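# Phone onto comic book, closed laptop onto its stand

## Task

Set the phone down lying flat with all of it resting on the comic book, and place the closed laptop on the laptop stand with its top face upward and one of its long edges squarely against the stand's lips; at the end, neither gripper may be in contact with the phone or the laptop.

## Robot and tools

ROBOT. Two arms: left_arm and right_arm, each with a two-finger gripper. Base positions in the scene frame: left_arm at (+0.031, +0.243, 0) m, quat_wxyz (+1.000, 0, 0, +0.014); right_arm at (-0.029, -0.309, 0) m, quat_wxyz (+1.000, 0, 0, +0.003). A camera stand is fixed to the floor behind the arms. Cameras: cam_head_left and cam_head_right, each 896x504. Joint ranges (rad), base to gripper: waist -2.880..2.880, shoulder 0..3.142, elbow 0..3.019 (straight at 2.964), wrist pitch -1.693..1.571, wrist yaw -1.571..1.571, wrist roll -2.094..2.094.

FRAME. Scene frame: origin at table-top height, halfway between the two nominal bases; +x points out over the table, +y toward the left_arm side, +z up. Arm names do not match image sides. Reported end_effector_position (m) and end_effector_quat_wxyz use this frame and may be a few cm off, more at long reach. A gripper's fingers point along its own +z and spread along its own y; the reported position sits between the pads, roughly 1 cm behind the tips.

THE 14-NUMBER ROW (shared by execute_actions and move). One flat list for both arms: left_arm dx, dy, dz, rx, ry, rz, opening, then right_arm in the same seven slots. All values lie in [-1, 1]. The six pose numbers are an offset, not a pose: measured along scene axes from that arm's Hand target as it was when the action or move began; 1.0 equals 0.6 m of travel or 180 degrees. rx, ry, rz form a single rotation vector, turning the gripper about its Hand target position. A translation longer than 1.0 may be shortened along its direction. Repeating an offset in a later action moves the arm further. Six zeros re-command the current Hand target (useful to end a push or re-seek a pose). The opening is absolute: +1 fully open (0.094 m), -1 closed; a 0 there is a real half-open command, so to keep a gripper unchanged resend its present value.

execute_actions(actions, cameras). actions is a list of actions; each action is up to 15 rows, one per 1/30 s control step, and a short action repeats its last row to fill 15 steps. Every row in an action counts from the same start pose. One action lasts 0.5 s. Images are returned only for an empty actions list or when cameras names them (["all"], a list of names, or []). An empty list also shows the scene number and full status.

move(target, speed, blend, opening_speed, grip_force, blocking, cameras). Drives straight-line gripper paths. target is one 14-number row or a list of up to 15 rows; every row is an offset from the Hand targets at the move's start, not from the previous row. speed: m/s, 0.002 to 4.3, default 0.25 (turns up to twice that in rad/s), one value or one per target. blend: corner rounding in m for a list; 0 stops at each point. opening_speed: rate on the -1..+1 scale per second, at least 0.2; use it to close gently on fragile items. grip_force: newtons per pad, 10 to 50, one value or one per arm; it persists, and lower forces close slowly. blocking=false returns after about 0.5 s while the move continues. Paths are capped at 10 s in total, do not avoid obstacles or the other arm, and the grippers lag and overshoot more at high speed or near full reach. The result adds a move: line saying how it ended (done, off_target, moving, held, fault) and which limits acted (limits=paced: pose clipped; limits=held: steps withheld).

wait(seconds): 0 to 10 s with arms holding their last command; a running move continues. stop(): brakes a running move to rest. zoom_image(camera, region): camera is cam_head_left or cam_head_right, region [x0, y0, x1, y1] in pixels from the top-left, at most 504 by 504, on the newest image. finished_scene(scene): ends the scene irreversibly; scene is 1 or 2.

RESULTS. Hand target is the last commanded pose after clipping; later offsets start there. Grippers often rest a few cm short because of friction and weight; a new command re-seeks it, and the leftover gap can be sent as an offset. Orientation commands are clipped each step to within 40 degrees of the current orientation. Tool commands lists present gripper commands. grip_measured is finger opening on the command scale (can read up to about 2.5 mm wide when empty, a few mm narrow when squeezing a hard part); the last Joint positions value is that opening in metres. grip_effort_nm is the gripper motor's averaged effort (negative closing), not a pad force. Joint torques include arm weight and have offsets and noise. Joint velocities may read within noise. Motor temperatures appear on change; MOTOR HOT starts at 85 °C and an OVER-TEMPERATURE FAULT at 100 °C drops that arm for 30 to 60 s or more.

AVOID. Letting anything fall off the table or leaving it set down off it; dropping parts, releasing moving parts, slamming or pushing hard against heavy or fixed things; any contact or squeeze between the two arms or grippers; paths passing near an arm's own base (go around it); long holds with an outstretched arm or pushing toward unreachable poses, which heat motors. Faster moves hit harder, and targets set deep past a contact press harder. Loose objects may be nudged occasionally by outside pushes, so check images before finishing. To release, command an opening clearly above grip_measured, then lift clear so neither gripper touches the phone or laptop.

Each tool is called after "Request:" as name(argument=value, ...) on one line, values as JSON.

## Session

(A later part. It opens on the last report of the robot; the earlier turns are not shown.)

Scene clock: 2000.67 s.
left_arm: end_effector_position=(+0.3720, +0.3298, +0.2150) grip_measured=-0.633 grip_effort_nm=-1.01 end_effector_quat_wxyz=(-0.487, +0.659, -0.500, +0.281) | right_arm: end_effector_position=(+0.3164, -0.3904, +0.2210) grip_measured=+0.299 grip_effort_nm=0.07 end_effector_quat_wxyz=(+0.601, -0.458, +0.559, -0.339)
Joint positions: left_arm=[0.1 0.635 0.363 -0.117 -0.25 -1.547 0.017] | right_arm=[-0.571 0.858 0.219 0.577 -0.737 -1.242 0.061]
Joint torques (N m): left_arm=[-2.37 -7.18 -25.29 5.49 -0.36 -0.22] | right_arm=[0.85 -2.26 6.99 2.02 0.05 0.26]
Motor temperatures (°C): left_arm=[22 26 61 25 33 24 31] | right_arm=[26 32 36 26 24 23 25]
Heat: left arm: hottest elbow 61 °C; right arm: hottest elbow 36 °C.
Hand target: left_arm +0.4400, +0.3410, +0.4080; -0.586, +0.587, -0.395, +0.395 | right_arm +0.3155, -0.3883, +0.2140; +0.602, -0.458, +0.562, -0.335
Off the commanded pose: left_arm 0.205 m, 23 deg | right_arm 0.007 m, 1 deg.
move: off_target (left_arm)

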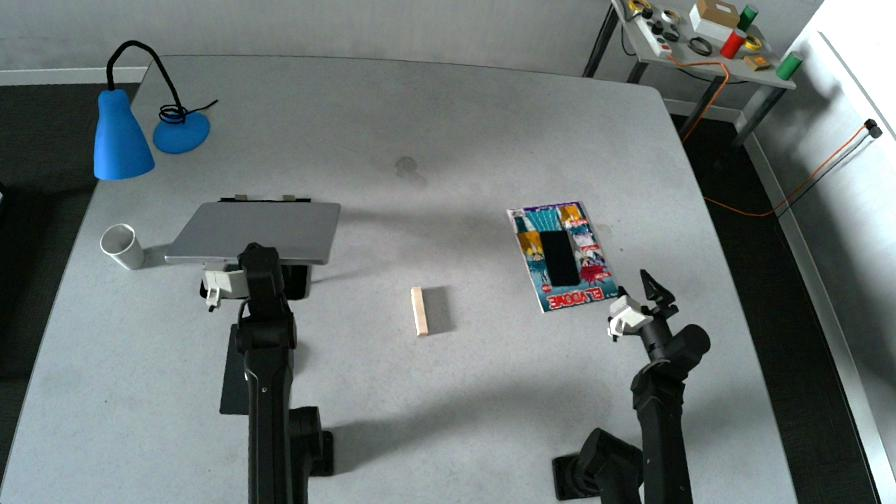

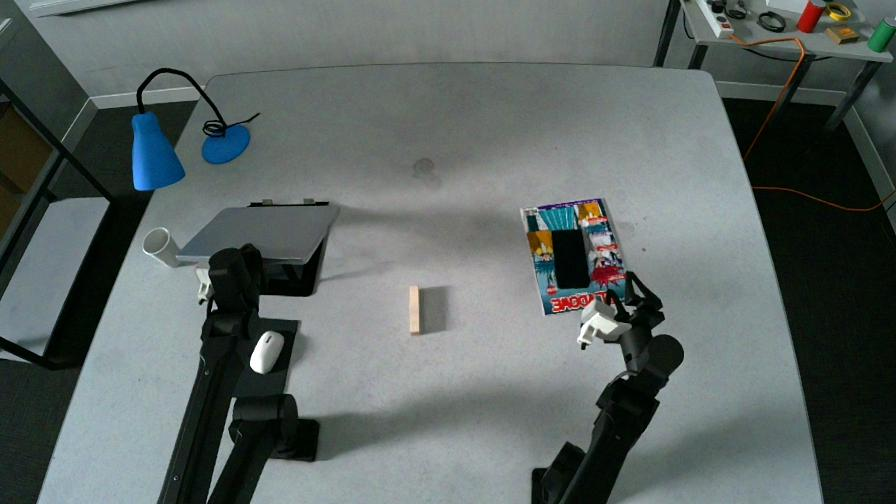

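Request:
move(target=[0.1333, 0.0917, -0.05, 0, 0, 0, -0.85, 0, 0, 0, 0, 0, 0, 0.3], speed=0.12, cameras=["all"])

Scene clock: 2021.37 s.
left_arm: end_effector_position=(+0.4300, +0.3645, +0.1861) grip_measured=-0.633 grip_effort_nm=-1.00 end_effector_quat_wxyz=(-0.461, +0.676, -0.499, +0.285) | right_arm: end_effector_position=(+0.3164, -0.3904, +0.2210) grip_measured=+0.299 grip_effort_nm=0.07 end_effector_quat_wxyz=(+0.601, -0.458, +0.559, -0.339)
Joint positions: left_arm=[0.217 0.965 0.439 0.097 -0.123 -1.544 0.017] | right_arm=[-0.571 0.858 0.219 0.577 -0.737 -1.242 0.061]
Joint torques (N m): left_arm=[-0.44 -11.63 -25.2 7.02 -0.04 -0.09] | right_arm=[0.91 -2.26 7.01 2.04 0.05 0.25]
Motor temperatures (°C): left_arm=[22 26 70 26 32 24 31] | right_arm=[26 32 36 26 24 23 25]
Heat: left arm: hottest elbow 70 °C; right arm: hottest elbow 36 °C.
Hand target: left_arm +0.5199, +0.3960, +0.3779; -0.586, +0.587, -0.395, +0.395 | right_arm +0.3155, -0.3883, +0.2140; +0.602, -0.458, +0.562, -0.335
Off the commanded pose: left_arm 0.214 m, 25 deg | right_arm 0.007 m, 1 deg.
move: off_target (left_arm)

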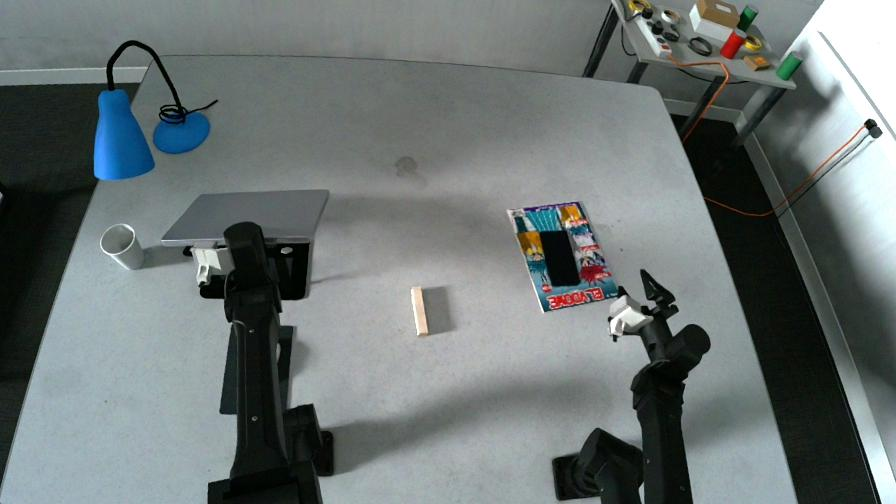

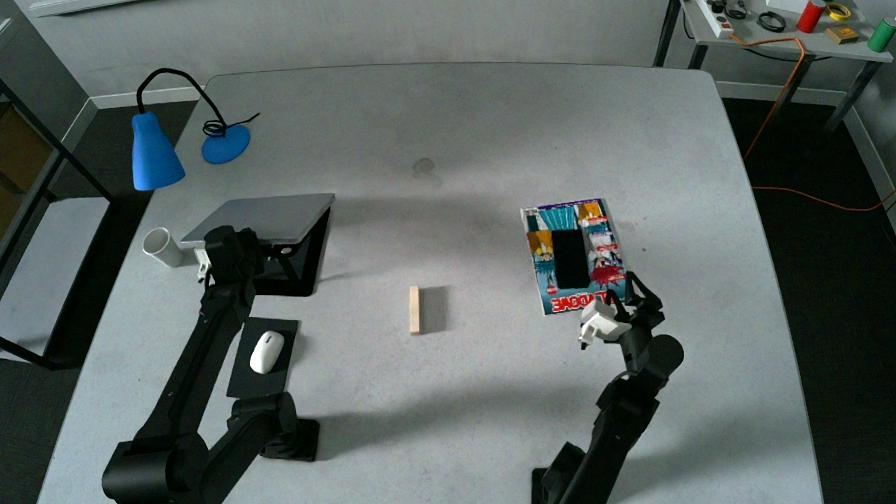

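Request:
move(target=[0.085, 0.075, -0.11, 0, 0, 0.008, -0.85, 0, 0, 0, 0, 0, 0, 0.3], speed=0.1, cameras=["all"])

Scene clock: 2037.47 s.
left_arm: end_effector_position=(+0.4908, +0.4035, +0.1637) grip_measured=-0.633 grip_effort_nm=-1.01 end_effector_quat_wxyz=(-0.484, +0.669, -0.475, +0.304) | right_arm: end_effector_position=(+0.3164, -0.3904, +0.2210) grip_measured=+0.299 grip_effort_nm=0.07 end_effector_quat_wxyz=(+0.601, -0.458, +0.559, -0.339)
Joint positions: left_arm=[0.28 1.279 0.52 0.403 -0.078 -1.543 0.017] | right_arm=[-0.571 0.858 0.219 0.577 -0.737 -1.242 0.061]
Joint torques (N m): left_arm=[0.38 -13.16 25.85 6.53 -0.12 -0.15] | right_arm=[0.91 -2.37 7.01 2 0.05 0.25]
Motor temperatures (°C): left_arm=[22 26 78 26 31 24 31] | right_arm=[26 32 36 26 24 23 25]
Heat: left arm: hottest elbow 78 °C; right arm: hottest elbow 36 °C.
Hand target: left_arm +0.5710, +0.4409, +0.3119; -0.591, +0.592, -0.388, +0.387 | right_arm +0.3155, -0.3883, +0.2140; +0.602, -0.458, +0.562, -0.335
Off the commanded pose: left_arm 0.173 m, 21 deg | right_arm 0.007 m, 1 deg.
move: off_target (left_arm)

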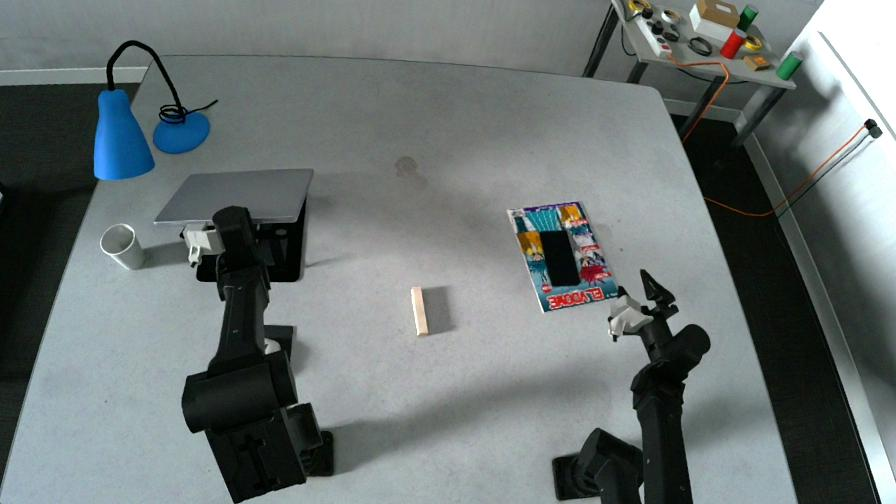

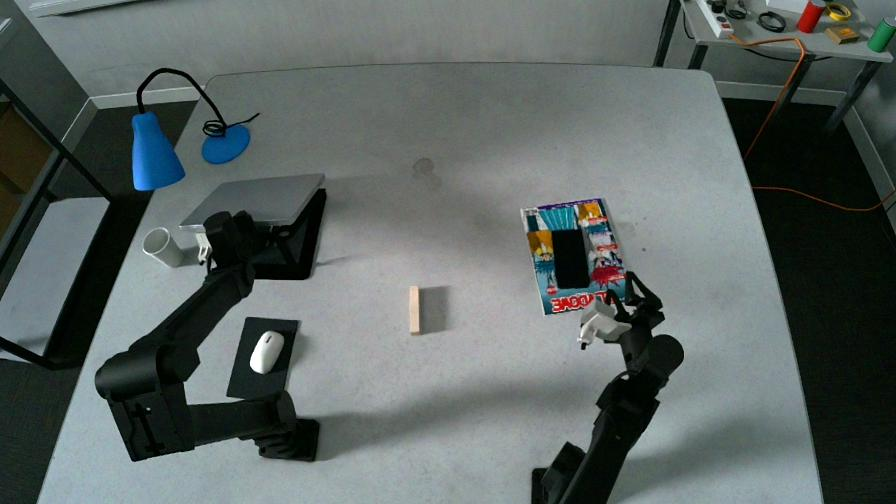

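Request:
move(target=[-0.15, -0.06, -0.22, 0, 0, 0, -0.85, 0, 0, 0, 0, 0, 0, 0.3], speed=0.1, cameras=["all"])

Scene clock: 2045.57 s.
left_arm: end_effector_position=(+0.4796, +0.4041, +0.1785) grip_measured=-0.633 grip_effort_nm=-1.00 end_effector_quat_wxyz=(+0.581, -0.600, +0.392, -0.386) | right_arm: end_effector_position=(+0.3164, -0.3904, +0.2210) grip_measured=+0.299 grip_effort_nm=0.07 end_effector_quat_wxyz=(+0.601, -0.458, +0.559, -0.339)
Joint positions: left_arm=[0.283 1.431 0.39 1.014 -0.094 -1.581 0.017] | right_arm=[-0.571 0.858 0.219 0.577 -0.737 -1.242 0.061]
Joint torques (N m): left_arm=[-1.44 -8.29 7.09 3.58 -0.32 0.14] | right_arm=[0.91 -2.26 7.02 2.04 0.05 0.26]
Motor temperatures (°C): left_arm=[22 26 77 26 31 24 31] | right_arm=[26 32 36 26 24 23 25]
Heat: left arm: hottest elbow 77 °C; right arm: hottest elbow 36 °C.
Hand target: left_arm +0.4811, +0.4049, +0.1801; +0.591, -0.592, +0.388, -0.387 | right_arm +0.3155, -0.3883, +0.2140; +0.602, -0.458, +0.562, -0.335
Off the commanded pose: left_arm 0.002 m, 2 deg | right_arm 0.007 m, 1 deg.
move: done

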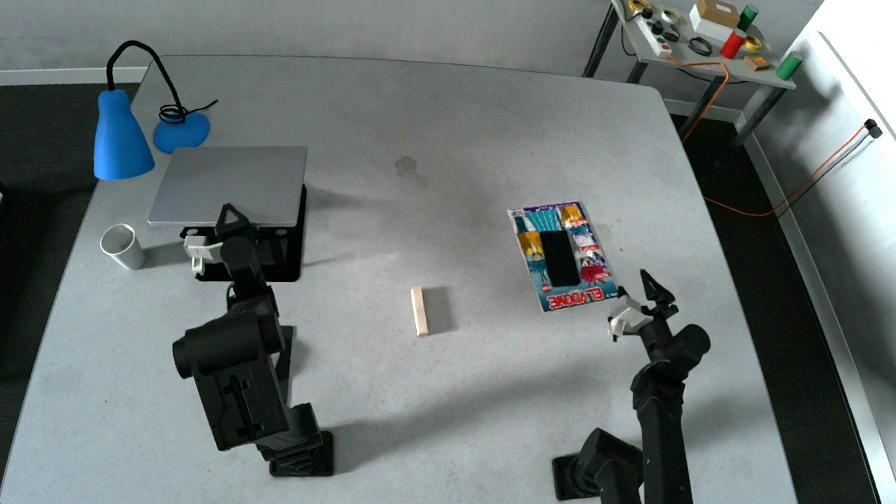

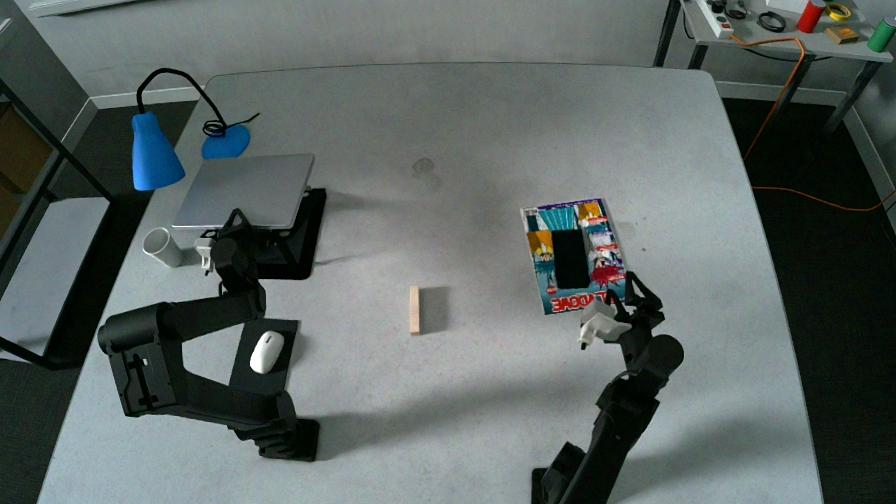

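Request:
zoom_image(camera="cam_head_left", region=[90, 80, 350, 300])

Request:
zoom_image(camera="cam_head_right", region=[110, 80, 370, 300])

Scaled by 1.938.

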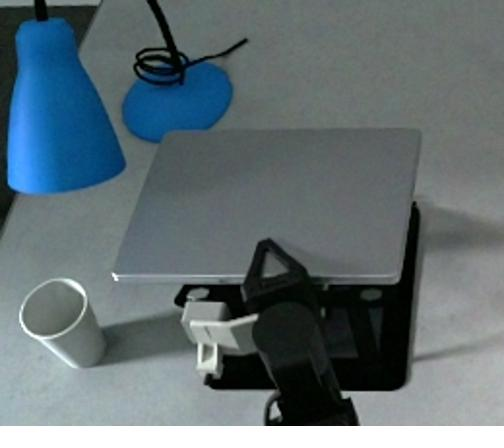

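Scaled by 1.938.

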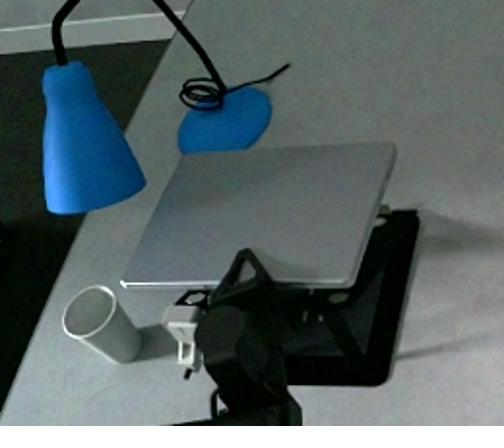

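Request:
zoom_image(camera="cam_head_right", region=[160, 130, 340, 300])

Request:
zoom_image(camera="cam_head_left", region=[140, 130, 320, 300])

Scaled by 2.800.

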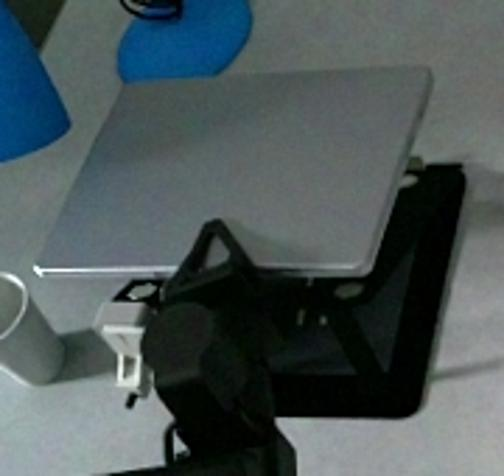

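Scaled by 2.800.

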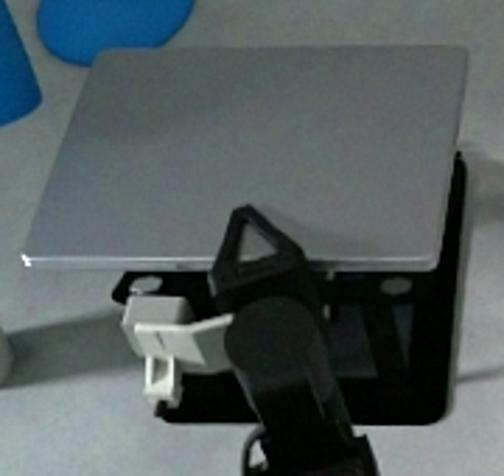

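Request:
move(target=[-0.03, -0.022, 0.05, 0, 0, 0.0072, -0.85, 0, 0, 0, 0, 0, 0, 0.3], speed=0.06, cameras=["all"])

Scene clock: 2159.97 s.
left_arm: end_effector_position=(+0.4549, +0.4006, +0.1688) grip_measured=-0.633 grip_effort_nm=-1.00 end_effector_quat_wxyz=(-0.570, +0.628, -0.398, +0.348) | right_arm: end_effector_position=(+0.3164, -0.3904, +0.2210) grip_measured=+0.299 grip_effort_nm=0.07 end_effector_quat_wxyz=(+0.601, -0.458, +0.559, -0.339)
Joint positions: left_arm=[0.267 1.329 0.341 0.88 -0.162 -1.572 0.017] | right_arm=[-0.571 0.858 0.219 0.577 -0.737 -1.242 0.061]
Joint torques (N m): left_arm=[-3.02 -12.81 9.26 3.3 -0.02 0.1] | right_arm=[0.91 -2.26 7.02 2.03 0.05 0.25]
Motor temperatures (°C): left_arm=[22 26 46 25 29 24 31] | right_arm=[26 31 36 26 24 23 25]
Heat: left arm: hottest elbow 46 °C; right arm: hottest elbow 36 °C.
Hand target: left_arm +0.4630, +0.3917, +0.2099; -0.596, +0.596, -0.381, +0.381 | right_arm +0.3155, -0.3883, +0.2140; +0.602, -0.458, +0.562, -0.335
Off the commanded pose: left_arm 0.043 m, 6 deg | right_arm 0.007 m, 1 deg.
move: off_target (left_arm)

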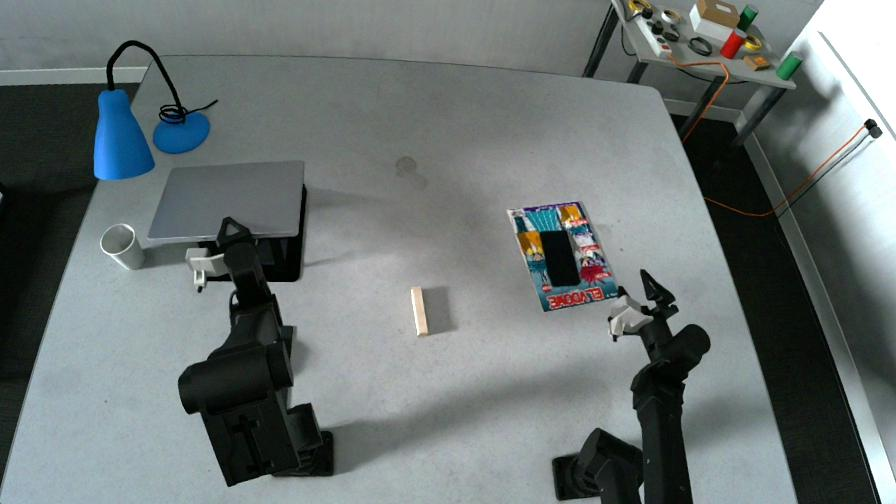

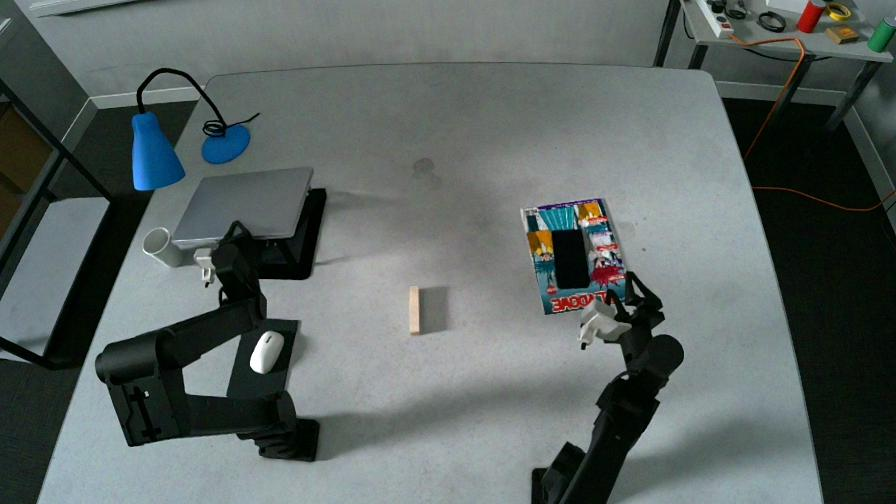

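Request:
zoom_image(camera="cam_head_left", region=[140, 130, 320, 300])

Request:
zoom_image(camera="cam_head_right", region=[160, 130, 340, 300])

Scaled by 2.800.

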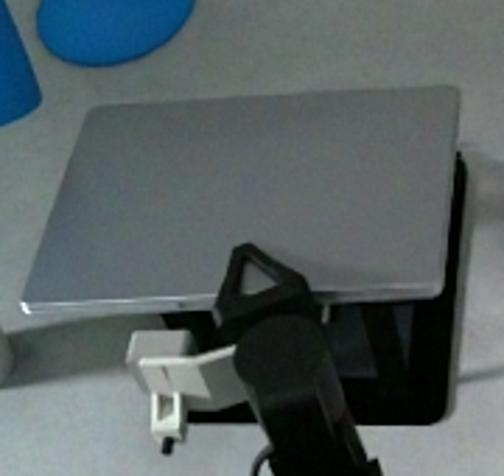

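Scaled by 2.800.

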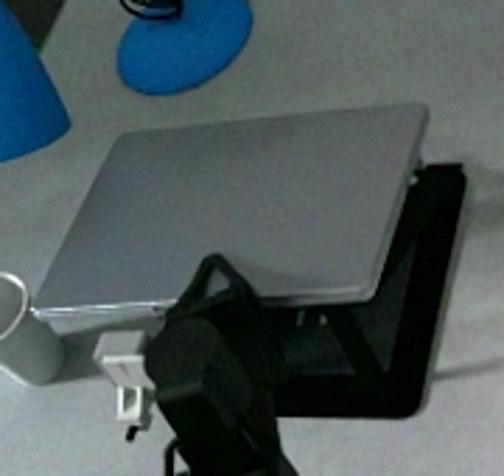

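Request:
move(target=[0.042, -0.042, -0.017, 0.022, 0.1, 0, -0.85, 0, 0, 0, 0, 0, 0, 0.3], speed=0.06, cameras=["all"])

Scene clock: 2178.47 s.
left_arm: end_effector_position=(+0.4586, +0.3796, +0.1621) grip_measured=-0.633 grip_effort_nm=-1.01 end_effector_quat_wxyz=(-0.532, +0.651, -0.488, +0.234) | right_arm: end_effector_position=(+0.3164, -0.3904, +0.2210) grip_measured=+0.299 grip_effort_nm=0.07 end_effector_quat_wxyz=(+0.601, -0.458, +0.559, -0.339)
Joint positions: left_arm=[0.168 1.189 0.428 0.415 -0.297 -1.448 0.017] | right_arm=[-0.571 0.858 0.219 0.577 -0.737 -1.242 0.061]
Joint torques (N m): left_arm=[-4.31 -8.18 15.08 2.06 0.22 0.05] | right_arm=[0.85 -2.37 7.01 2.03 0.04 0.25]
Heat: left arm: hottest elbow 46 °C; right arm: hottest elbow 36 °C.
Hand target: left_arm +0.4882, +0.3666, +0.1996; -0.549, +0.628, -0.482, +0.269 | right_arm +0.3155, -0.3883, +0.2140; +0.602, -0.458, +0.562, -0.335
Off the commanded pose: left_arm 0.050 m, 5 deg | right_arm 0.007 m, 1 deg.
move: off_target (left_arm)

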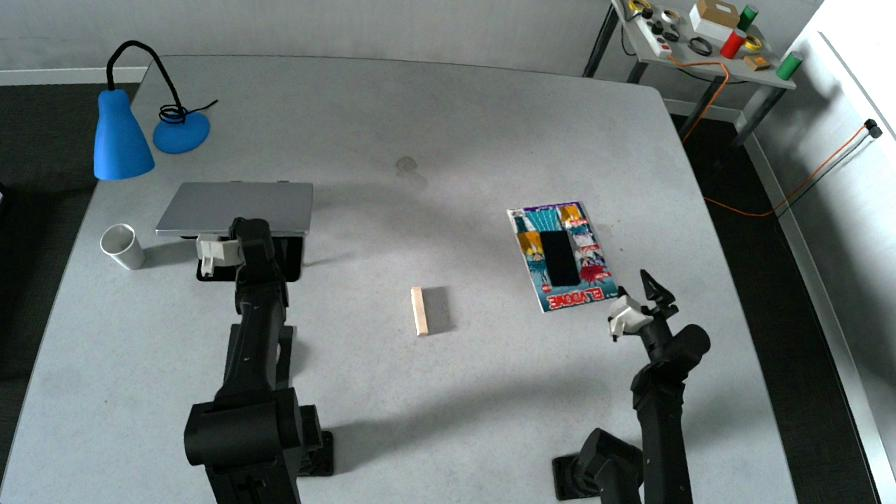

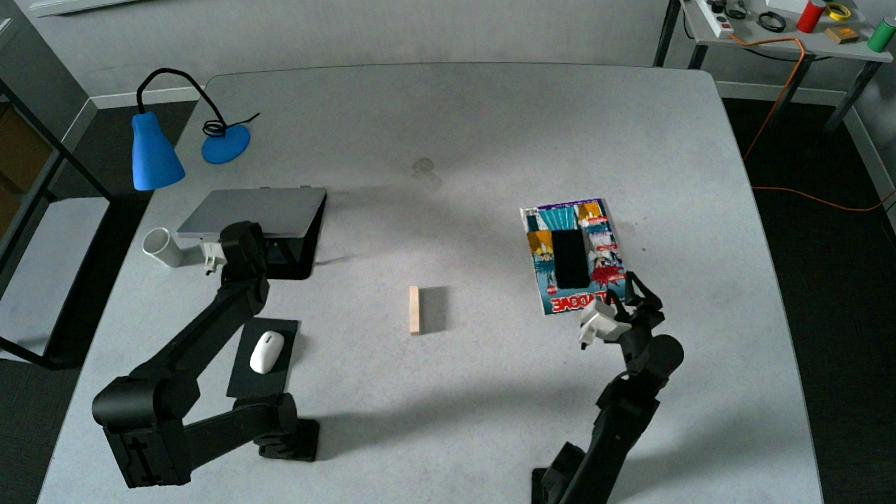

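Request:
zoom_image(camera="cam_head_left", region=[140, 150, 330, 300])

Request:
zoom_image(camera="cam_head_right", region=[160, 150, 350, 300])

Scaled by 2.653.

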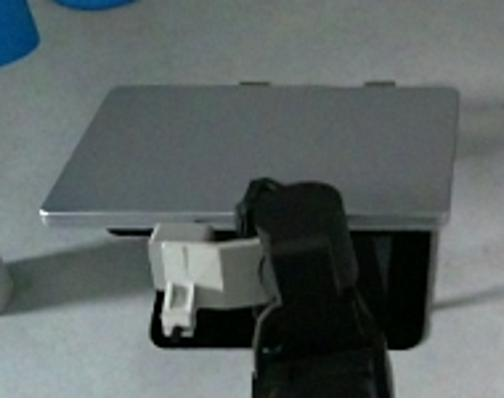

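Scaled by 2.653.

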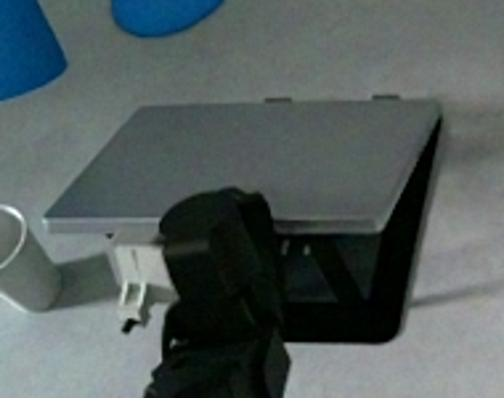

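Request:
move(target=[-0.03, 0.014, -0.08, 0, 0, 0, -0.85, 0, 0, 0, 0, 0, 0, 0.3], speed=0.06, cameras=["all"])

Scene clock: 2189.83 s.
left_arm: end_effector_position=(+0.4656, +0.3768, +0.1660) grip_measured=-0.633 grip_effort_nm=-1.01 end_effector_quat_wxyz=(-0.556, +0.628, -0.474, +0.269) | right_arm: end_effector_position=(+0.3164, -0.3904, +0.2210) grip_measured=+0.299 grip_effort_nm=0.07 end_effector_quat_wxyz=(+0.601, -0.458, +0.559, -0.339)
Joint positions: left_arm=[0.17 1.244 0.4 0.596 -0.267 -1.441 0.017] | right_arm=[-0.571 0.858 0.219 0.577 -0.737 -1.242 0.061]
Joint torques (N m): left_arm=[-1.96 -4.66 8.39 2.95 0.43 0.07] | right_arm=[0.85 -2.2 7.02 2.03 0.05 0.26]
Heat: left arm: hottest elbow 48 °C; right arm: hottest elbow 36 °C.
Hand target: left_arm +0.4702, +0.3749, +0.1517; -0.549, +0.628, -0.482, +0.269 | right_arm +0.3155, -0.3883, +0.2140; +0.602, -0.458, +0.562, -0.335
Off the commanded pose: left_arm 0.015 m, 1 deg | right_arm 0.007 m, 1 deg.
move: off_target (left_arm)

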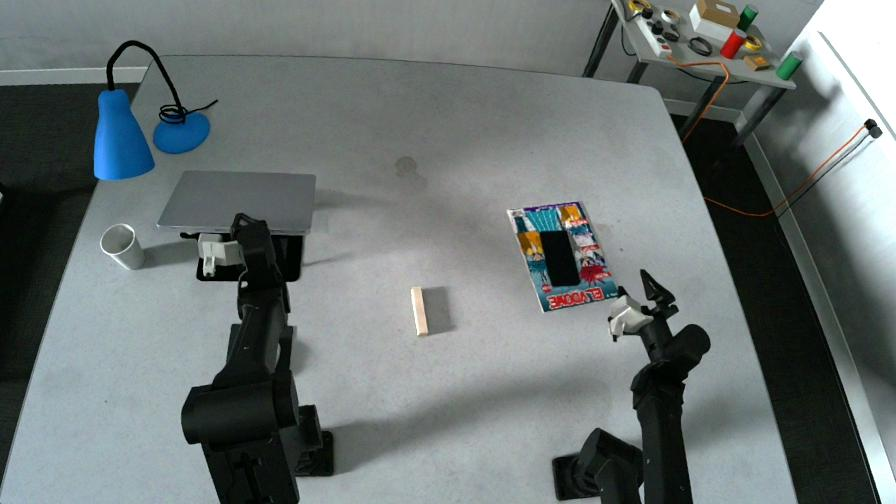

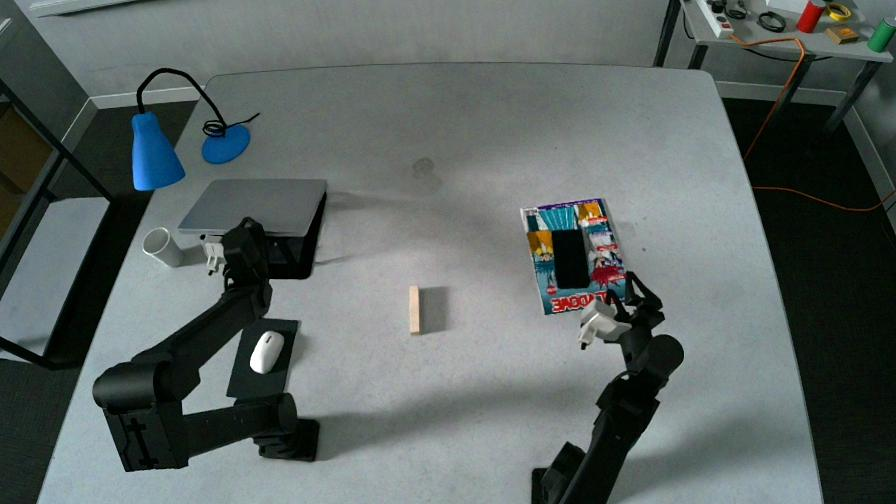

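Request:
move(target=[-0.015, 0, 0, 0, 0.055, 0, -0.85, 0, 0, 0, 0, 0, 0, 0.3], speed=0.06, cameras=["all"])

Scene clock: 2201.13 s.
left_arm: end_effector_position=(+0.4622, +0.3759, +0.1586) grip_measured=-0.633 grip_effort_nm=-1.01 end_effector_quat_wxyz=(-0.512, +0.649, -0.516, +0.225) | right_arm: end_effector_position=(+0.3164, -0.3904, +0.2210) grip_measured=+0.299 grip_effort_nm=0.07 end_effector_quat_wxyz=(+0.601, -0.458, +0.559, -0.339)
Joint positions: left_arm=[0.17 1.182 0.454 0.33 -0.265 -1.423 0.017] | right_arm=[-0.571 0.858 0.219 0.577 -0.737 -1.242 0.061]
Joint torques (N m): left_arm=[-1.85 -8 9.77 0.99 -0.06 0.25] | right_arm=[0.85 -2.26 7.01 2.02 0.06 0.26]
Heat: left arm: hottest elbow 47 °C; right arm: hottest elbow 36 °C.
Hand target: left_arm +0.4612, +0.3750, +0.1517; -0.505, +0.648, -0.528, +0.214 | right_arm +0.3155, -0.3883, +0.2140; +0.602, -0.458, +0.562, -0.335
Off the commanded pose: left_arm 0.007 m, 2 deg | right_arm 0.007 m, 1 deg.
move: done

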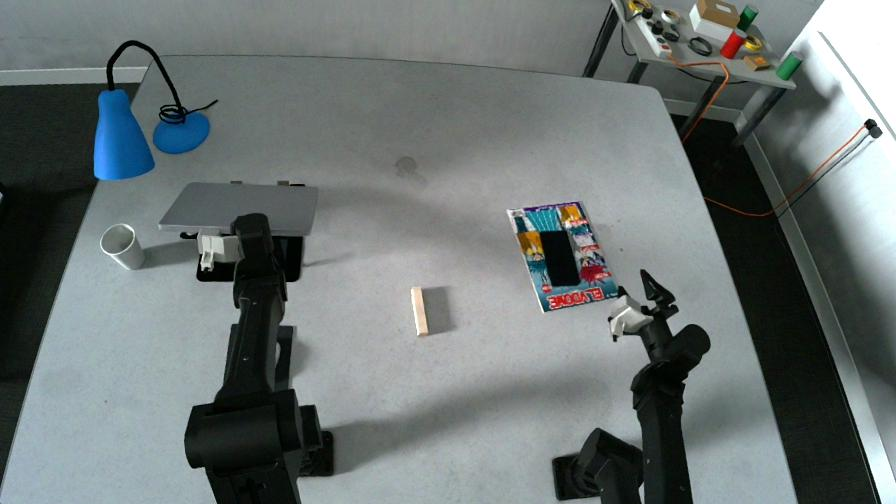

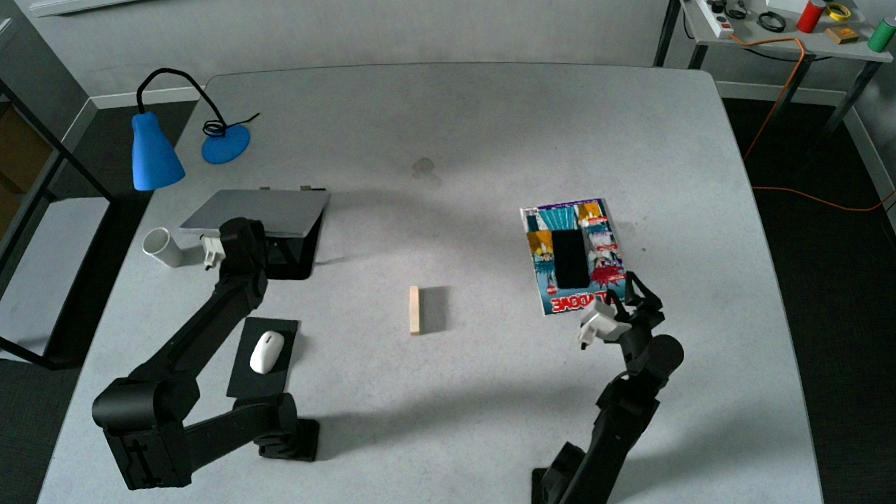

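Request:
zoom_image(camera="cam_head_left", region=[145, 160, 335, 290])

Request:
zoom_image(camera="cam_head_right", region=[165, 160, 355, 290])

Scaled by 2.653.

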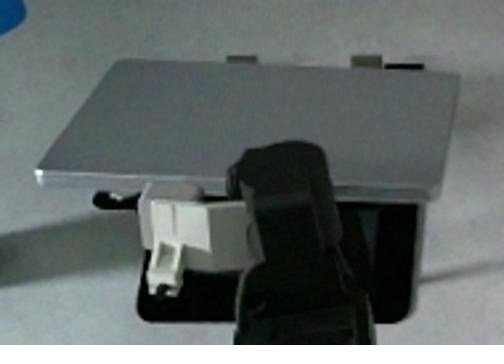

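Scaled by 2.653.

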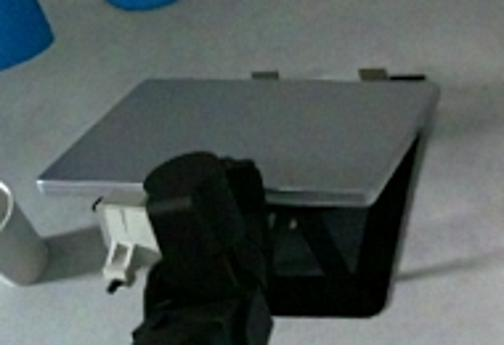

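Request:
move(target=[[0.006, 0, 0.0125, 0, 0, 0, -0.3, 0, 0, 0, 0, 0, 0, 0.3], [-0.136, -0.075, 0.0775, 0, 0, 0, -0.3, 0, 0, 0, 0, 0, 0, 0.3]], speed=[0.05, 0.06], opening_speed=0.6, cameras=["all"])

Scene clock: 2219.37 s.
left_arm: end_effector_position=(+0.3827, +0.3353, +0.2022) grip_measured=-0.302 grip_effort_nm=0.13 end_effector_quat_wxyz=(-0.509, +0.649, -0.524, +0.212) | right_arm: end_effector_position=(+0.3164, -0.3904, +0.2210) grip_measured=+0.299 grip_effort_nm=0.07 end_effector_quat_wxyz=(+0.601, -0.458, +0.559, -0.339)
Joint positions: left_arm=[0.05 0.736 0.379 -0.078 -0.383 -1.457 0.033] | right_arm=[-0.571 0.858 0.219 0.577 -0.737 -1.242 0.061]
Joint torques (N m): left_arm=[-2.61 -3.55 10.33 1.25 -0.25 0] | right_arm=[0.79 -2.2 7.01 1.99 0.05 0.26]
Heat: left arm: hottest elbow 47 °C; right arm: hottest elbow 36 °C.
Hand target: left_arm +0.3796, +0.3300, +0.1982; -0.505, +0.648, -0.528, +0.214 | right_arm +0.3155, -0.3883, +0.2140; +0.602, -0.458, +0.562, -0.335
Off the commanded pose: left_arm 0.007 m, 1 deg | right_arm 0.007 m, 1 deg.
move: done

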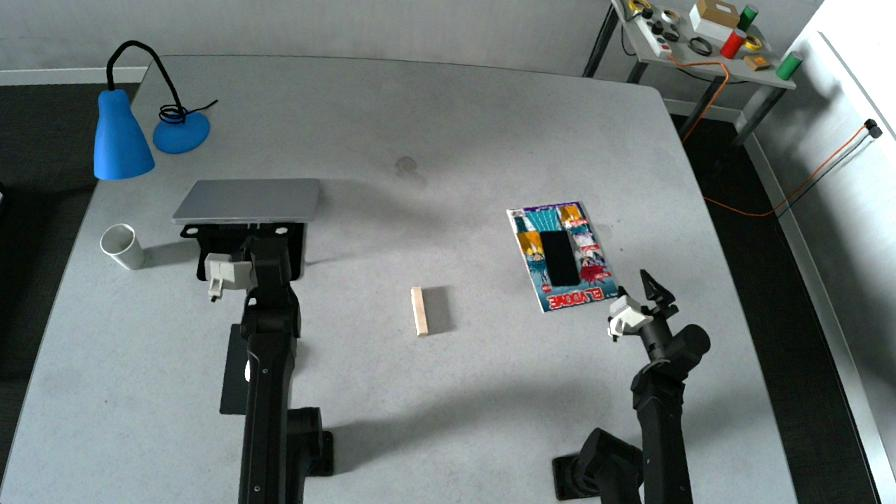

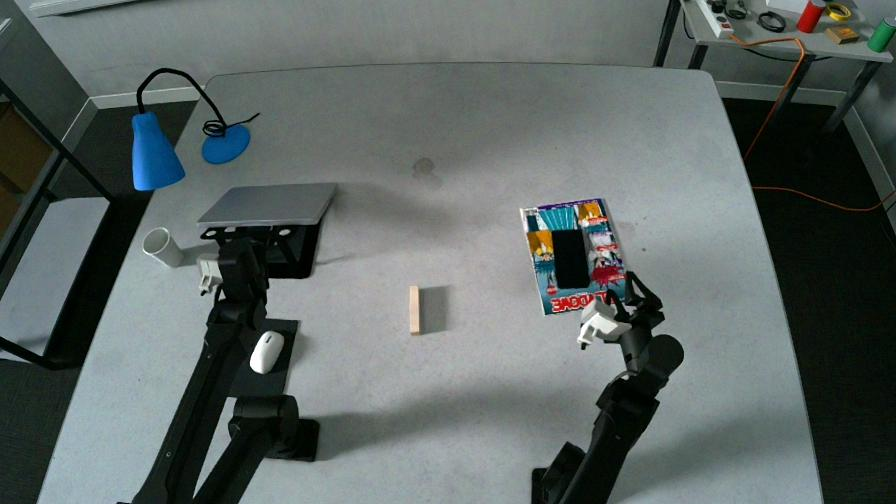

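Request:
zoom_image(camera="cam_head_left", region=[155, 160, 345, 290])

Request:
zoom_image(camera="cam_head_right", region=[175, 160, 365, 290])

Scaled by 2.653.

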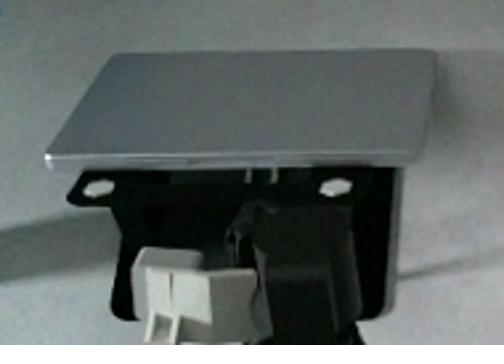

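Scaled by 2.653.

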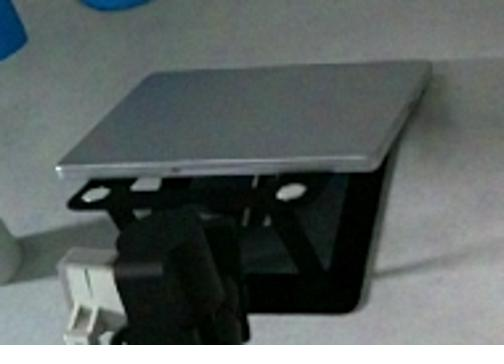

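Request:
zoom_image(camera="cam_head_left", region=[160, 165, 260, 235])

Request:
zoom_image(camera="cam_head_left", region=[250, 165, 350, 235])

Request:
zoom_image(camera="cam_head_right", region=[270, 165, 370, 235])

Scaled by 5.040.

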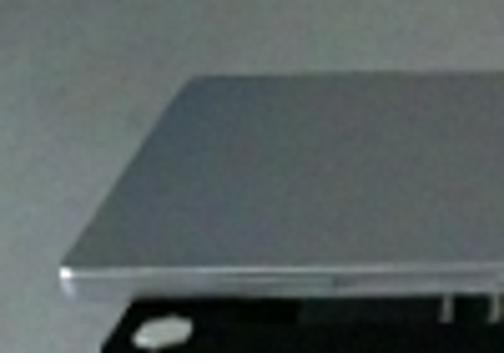

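Scaled by 5.040.

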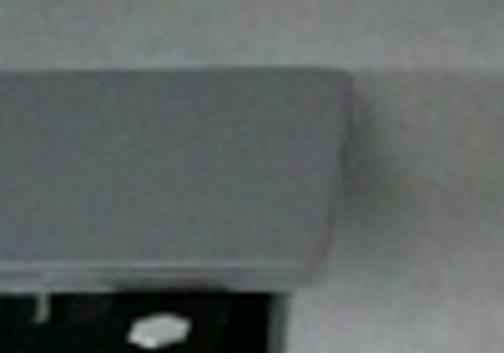

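Scaled by 5.040.

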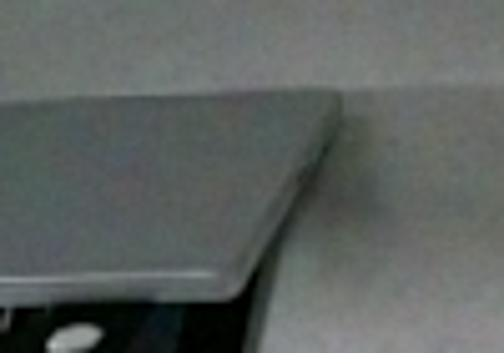

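Request:
move(target=[-0.14, -0.2, 0.17, 0, 0, 0, -0.3, 0, 0, 0, 0, 0, 0, 0.3], speed=0.2, cameras=["all"])

Request:
zoom_image(camera="cam_head_left", region=[160, 165, 260, 265])

Request:
zoom_image(camera="cam_head_left", region=[240, 165, 340, 265])

Request:
zoom_image(camera="cam_head_right", region=[180, 170, 280, 270])

Request:
zoom_image(camera="cam_head_right", region=[260, 170, 360, 270])

Scene clock: 2388.60 s.
left_arm: end_effector_position=(+0.2885, +0.2199, +0.2651) grip_measured=-0.302 grip_effort_nm=0.13 end_effector_quat_wxyz=(-0.506, +0.645, -0.541, +0.186) | right_arm: end_effector_position=(+0.3164, -0.3904, +0.2210) grip_measured=+0.299 grip_effort_nm=0.07 end_effector_quat_wxyz=(+0.601, -0.458, +0.559, -0.339)
Joint positions: left_arm=[-0.725 0.539 0.575 -0.963 -1.02 -2.072 0.033] | right_arm=[-0.571 0.858 0.219 0.577 -0.737 -1.242 0.061]
Joint torques (N m): left_arm=[-2.14 -0.38 18.47 0.68 -0.65 -0.05] | right_arm=[0.79 -2.37 7.01 2.02 0.05 0.26]
Heat: left arm: hottest elbow 45 °C; right arm: hottest elbow 37 °C.
Hand target: left_arm +0.2956, +0.2099, +0.3003; -0.505, +0.648, -0.528, +0.214 | right_arm +0.3155, -0.3883, +0.2140; +0.602, -0.458, +0.562, -0.335
Off the commanded pose: left_arm 0.037 m, 4 deg | right_arm 0.007 m, 1 deg.
move: off_target (left_arm)

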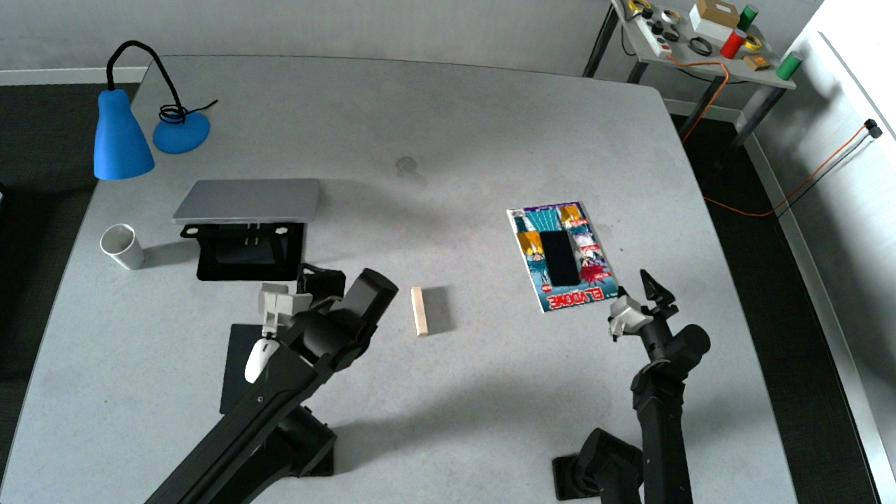

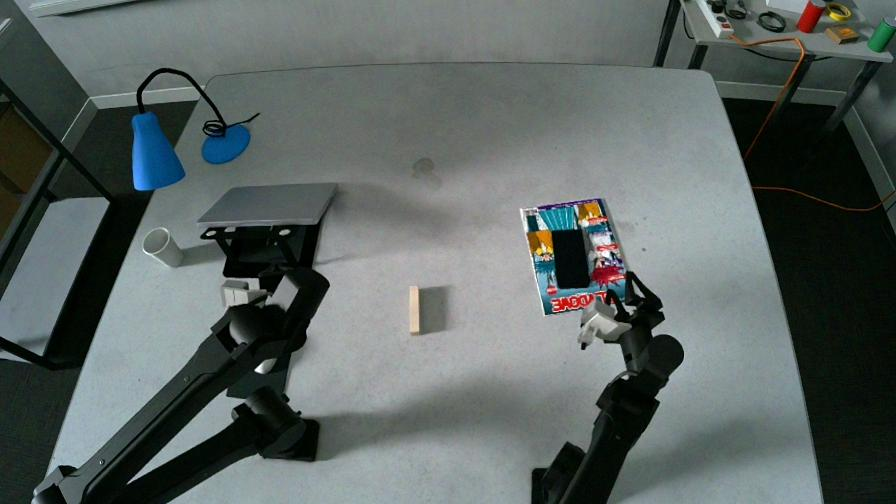

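Scaled by 5.040.

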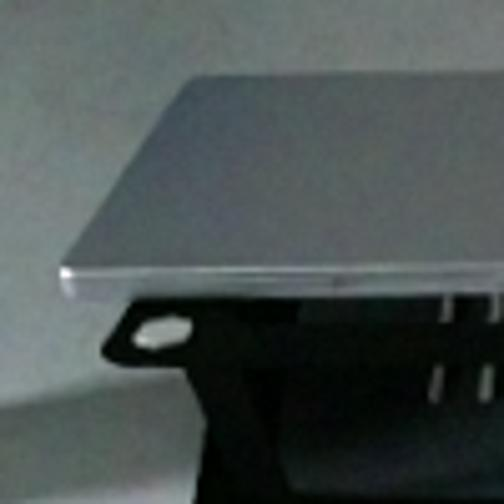

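Scaled by 5.040.

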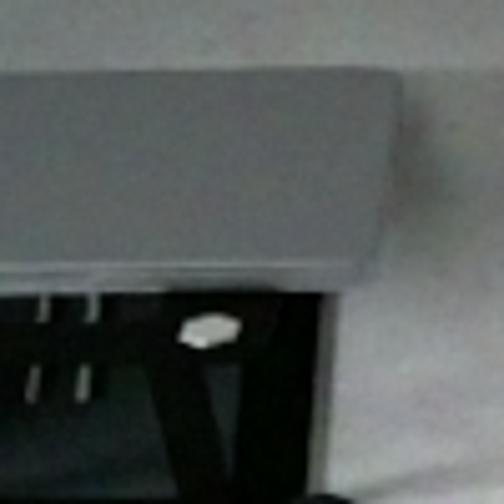

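Scaled by 5.040.

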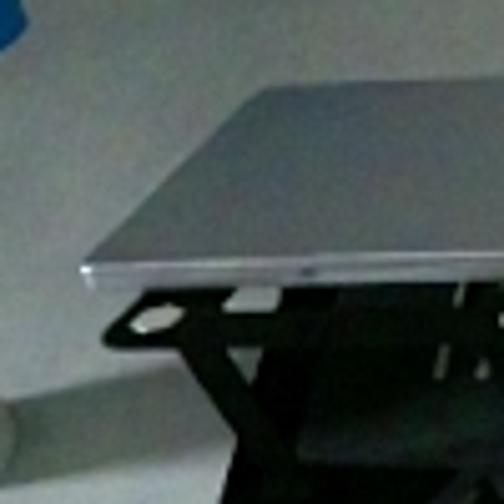

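Scaled by 5.040.

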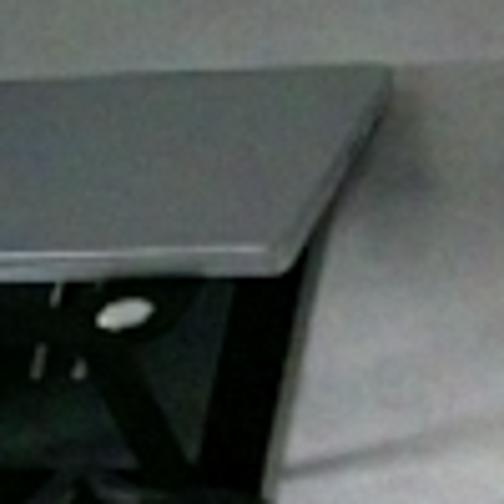

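Request:
execute_actions(actions=[])

Scene clock: 2403.87 s.
left_arm: end_effector_position=(+0.2885, +0.2199, +0.2651) grip_measured=-0.302 grip_effort_nm=0.13 end_effector_quat_wxyz=(-0.506, +0.645, -0.541, +0.186) | right_arm: end_effector_position=(+0.3164, -0.3904, +0.2210) grip_measured=+0.299 grip_effort_nm=0.07 end_effector_quat_wxyz=(+0.601, -0.458, +0.559, -0.339)
Joint positions: left_arm=[-0.725 0.539 0.575 -0.963 -1.02 -2.072 0.033] | right_arm=[-0.571 0.858 0.219 0.577 -0.737 -1.242 0.061]
Joint velocities: within noise
Joint torques (N m): left_arm=[-3.08 0.67 18.4 0.7 -0.62 0.02] | right_arm=[0.85 -2.32 7.01 2 0.05 0.25]
Motor temperatures (°C): left_arm=[22 25 47 24 28 23 28] | right_arm=[26 31 37 26 24 23 25]
Heat: left arm: hottest elbow 47 °C; right arm: hottest elbow 37 °C.
Hand target: left_arm +0.2956, +0.2099, +0.3003; -0.505, +0.648, -0.528, +0.214 | right_arm +0.3155, -0.3883, +0.2140; +0.602, -0.458, +0.562, -0.335
Tool commands: left_gripper/opening=-0.3 right_gripper/opening=+0.3
Off the commanded pose: left_arm 0.037 m, 4 deg | right_arm 0.007 m, 1 deg.

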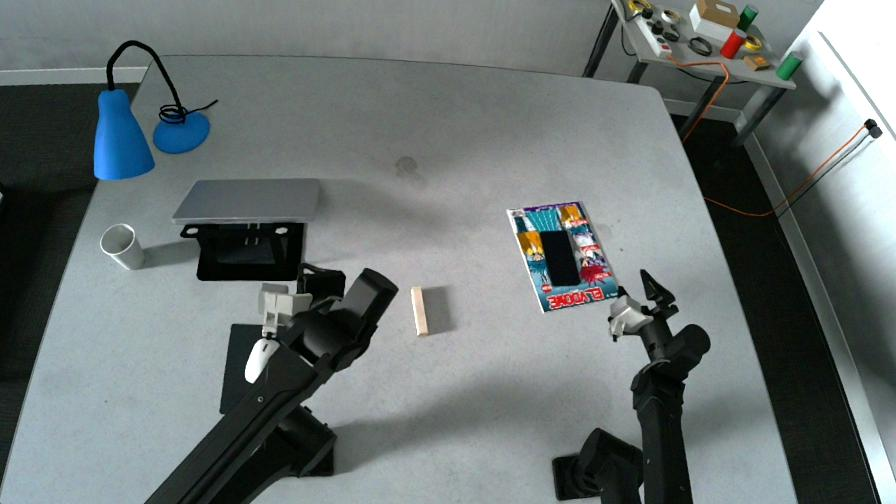

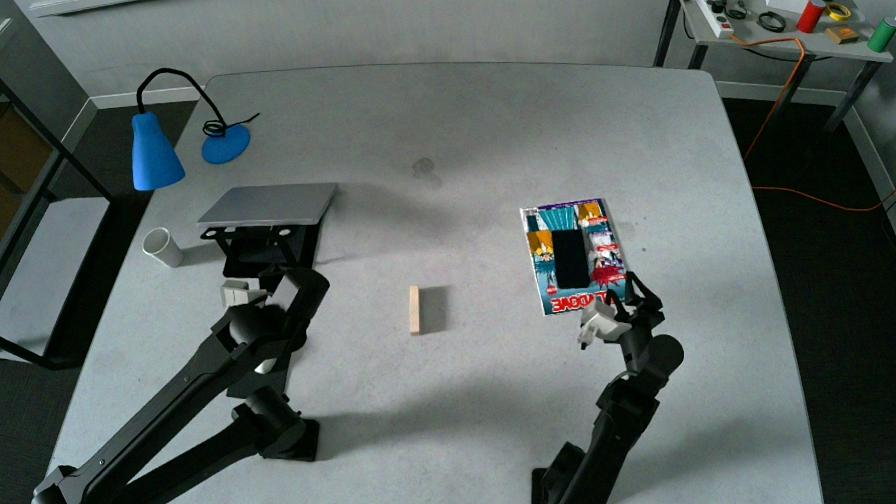

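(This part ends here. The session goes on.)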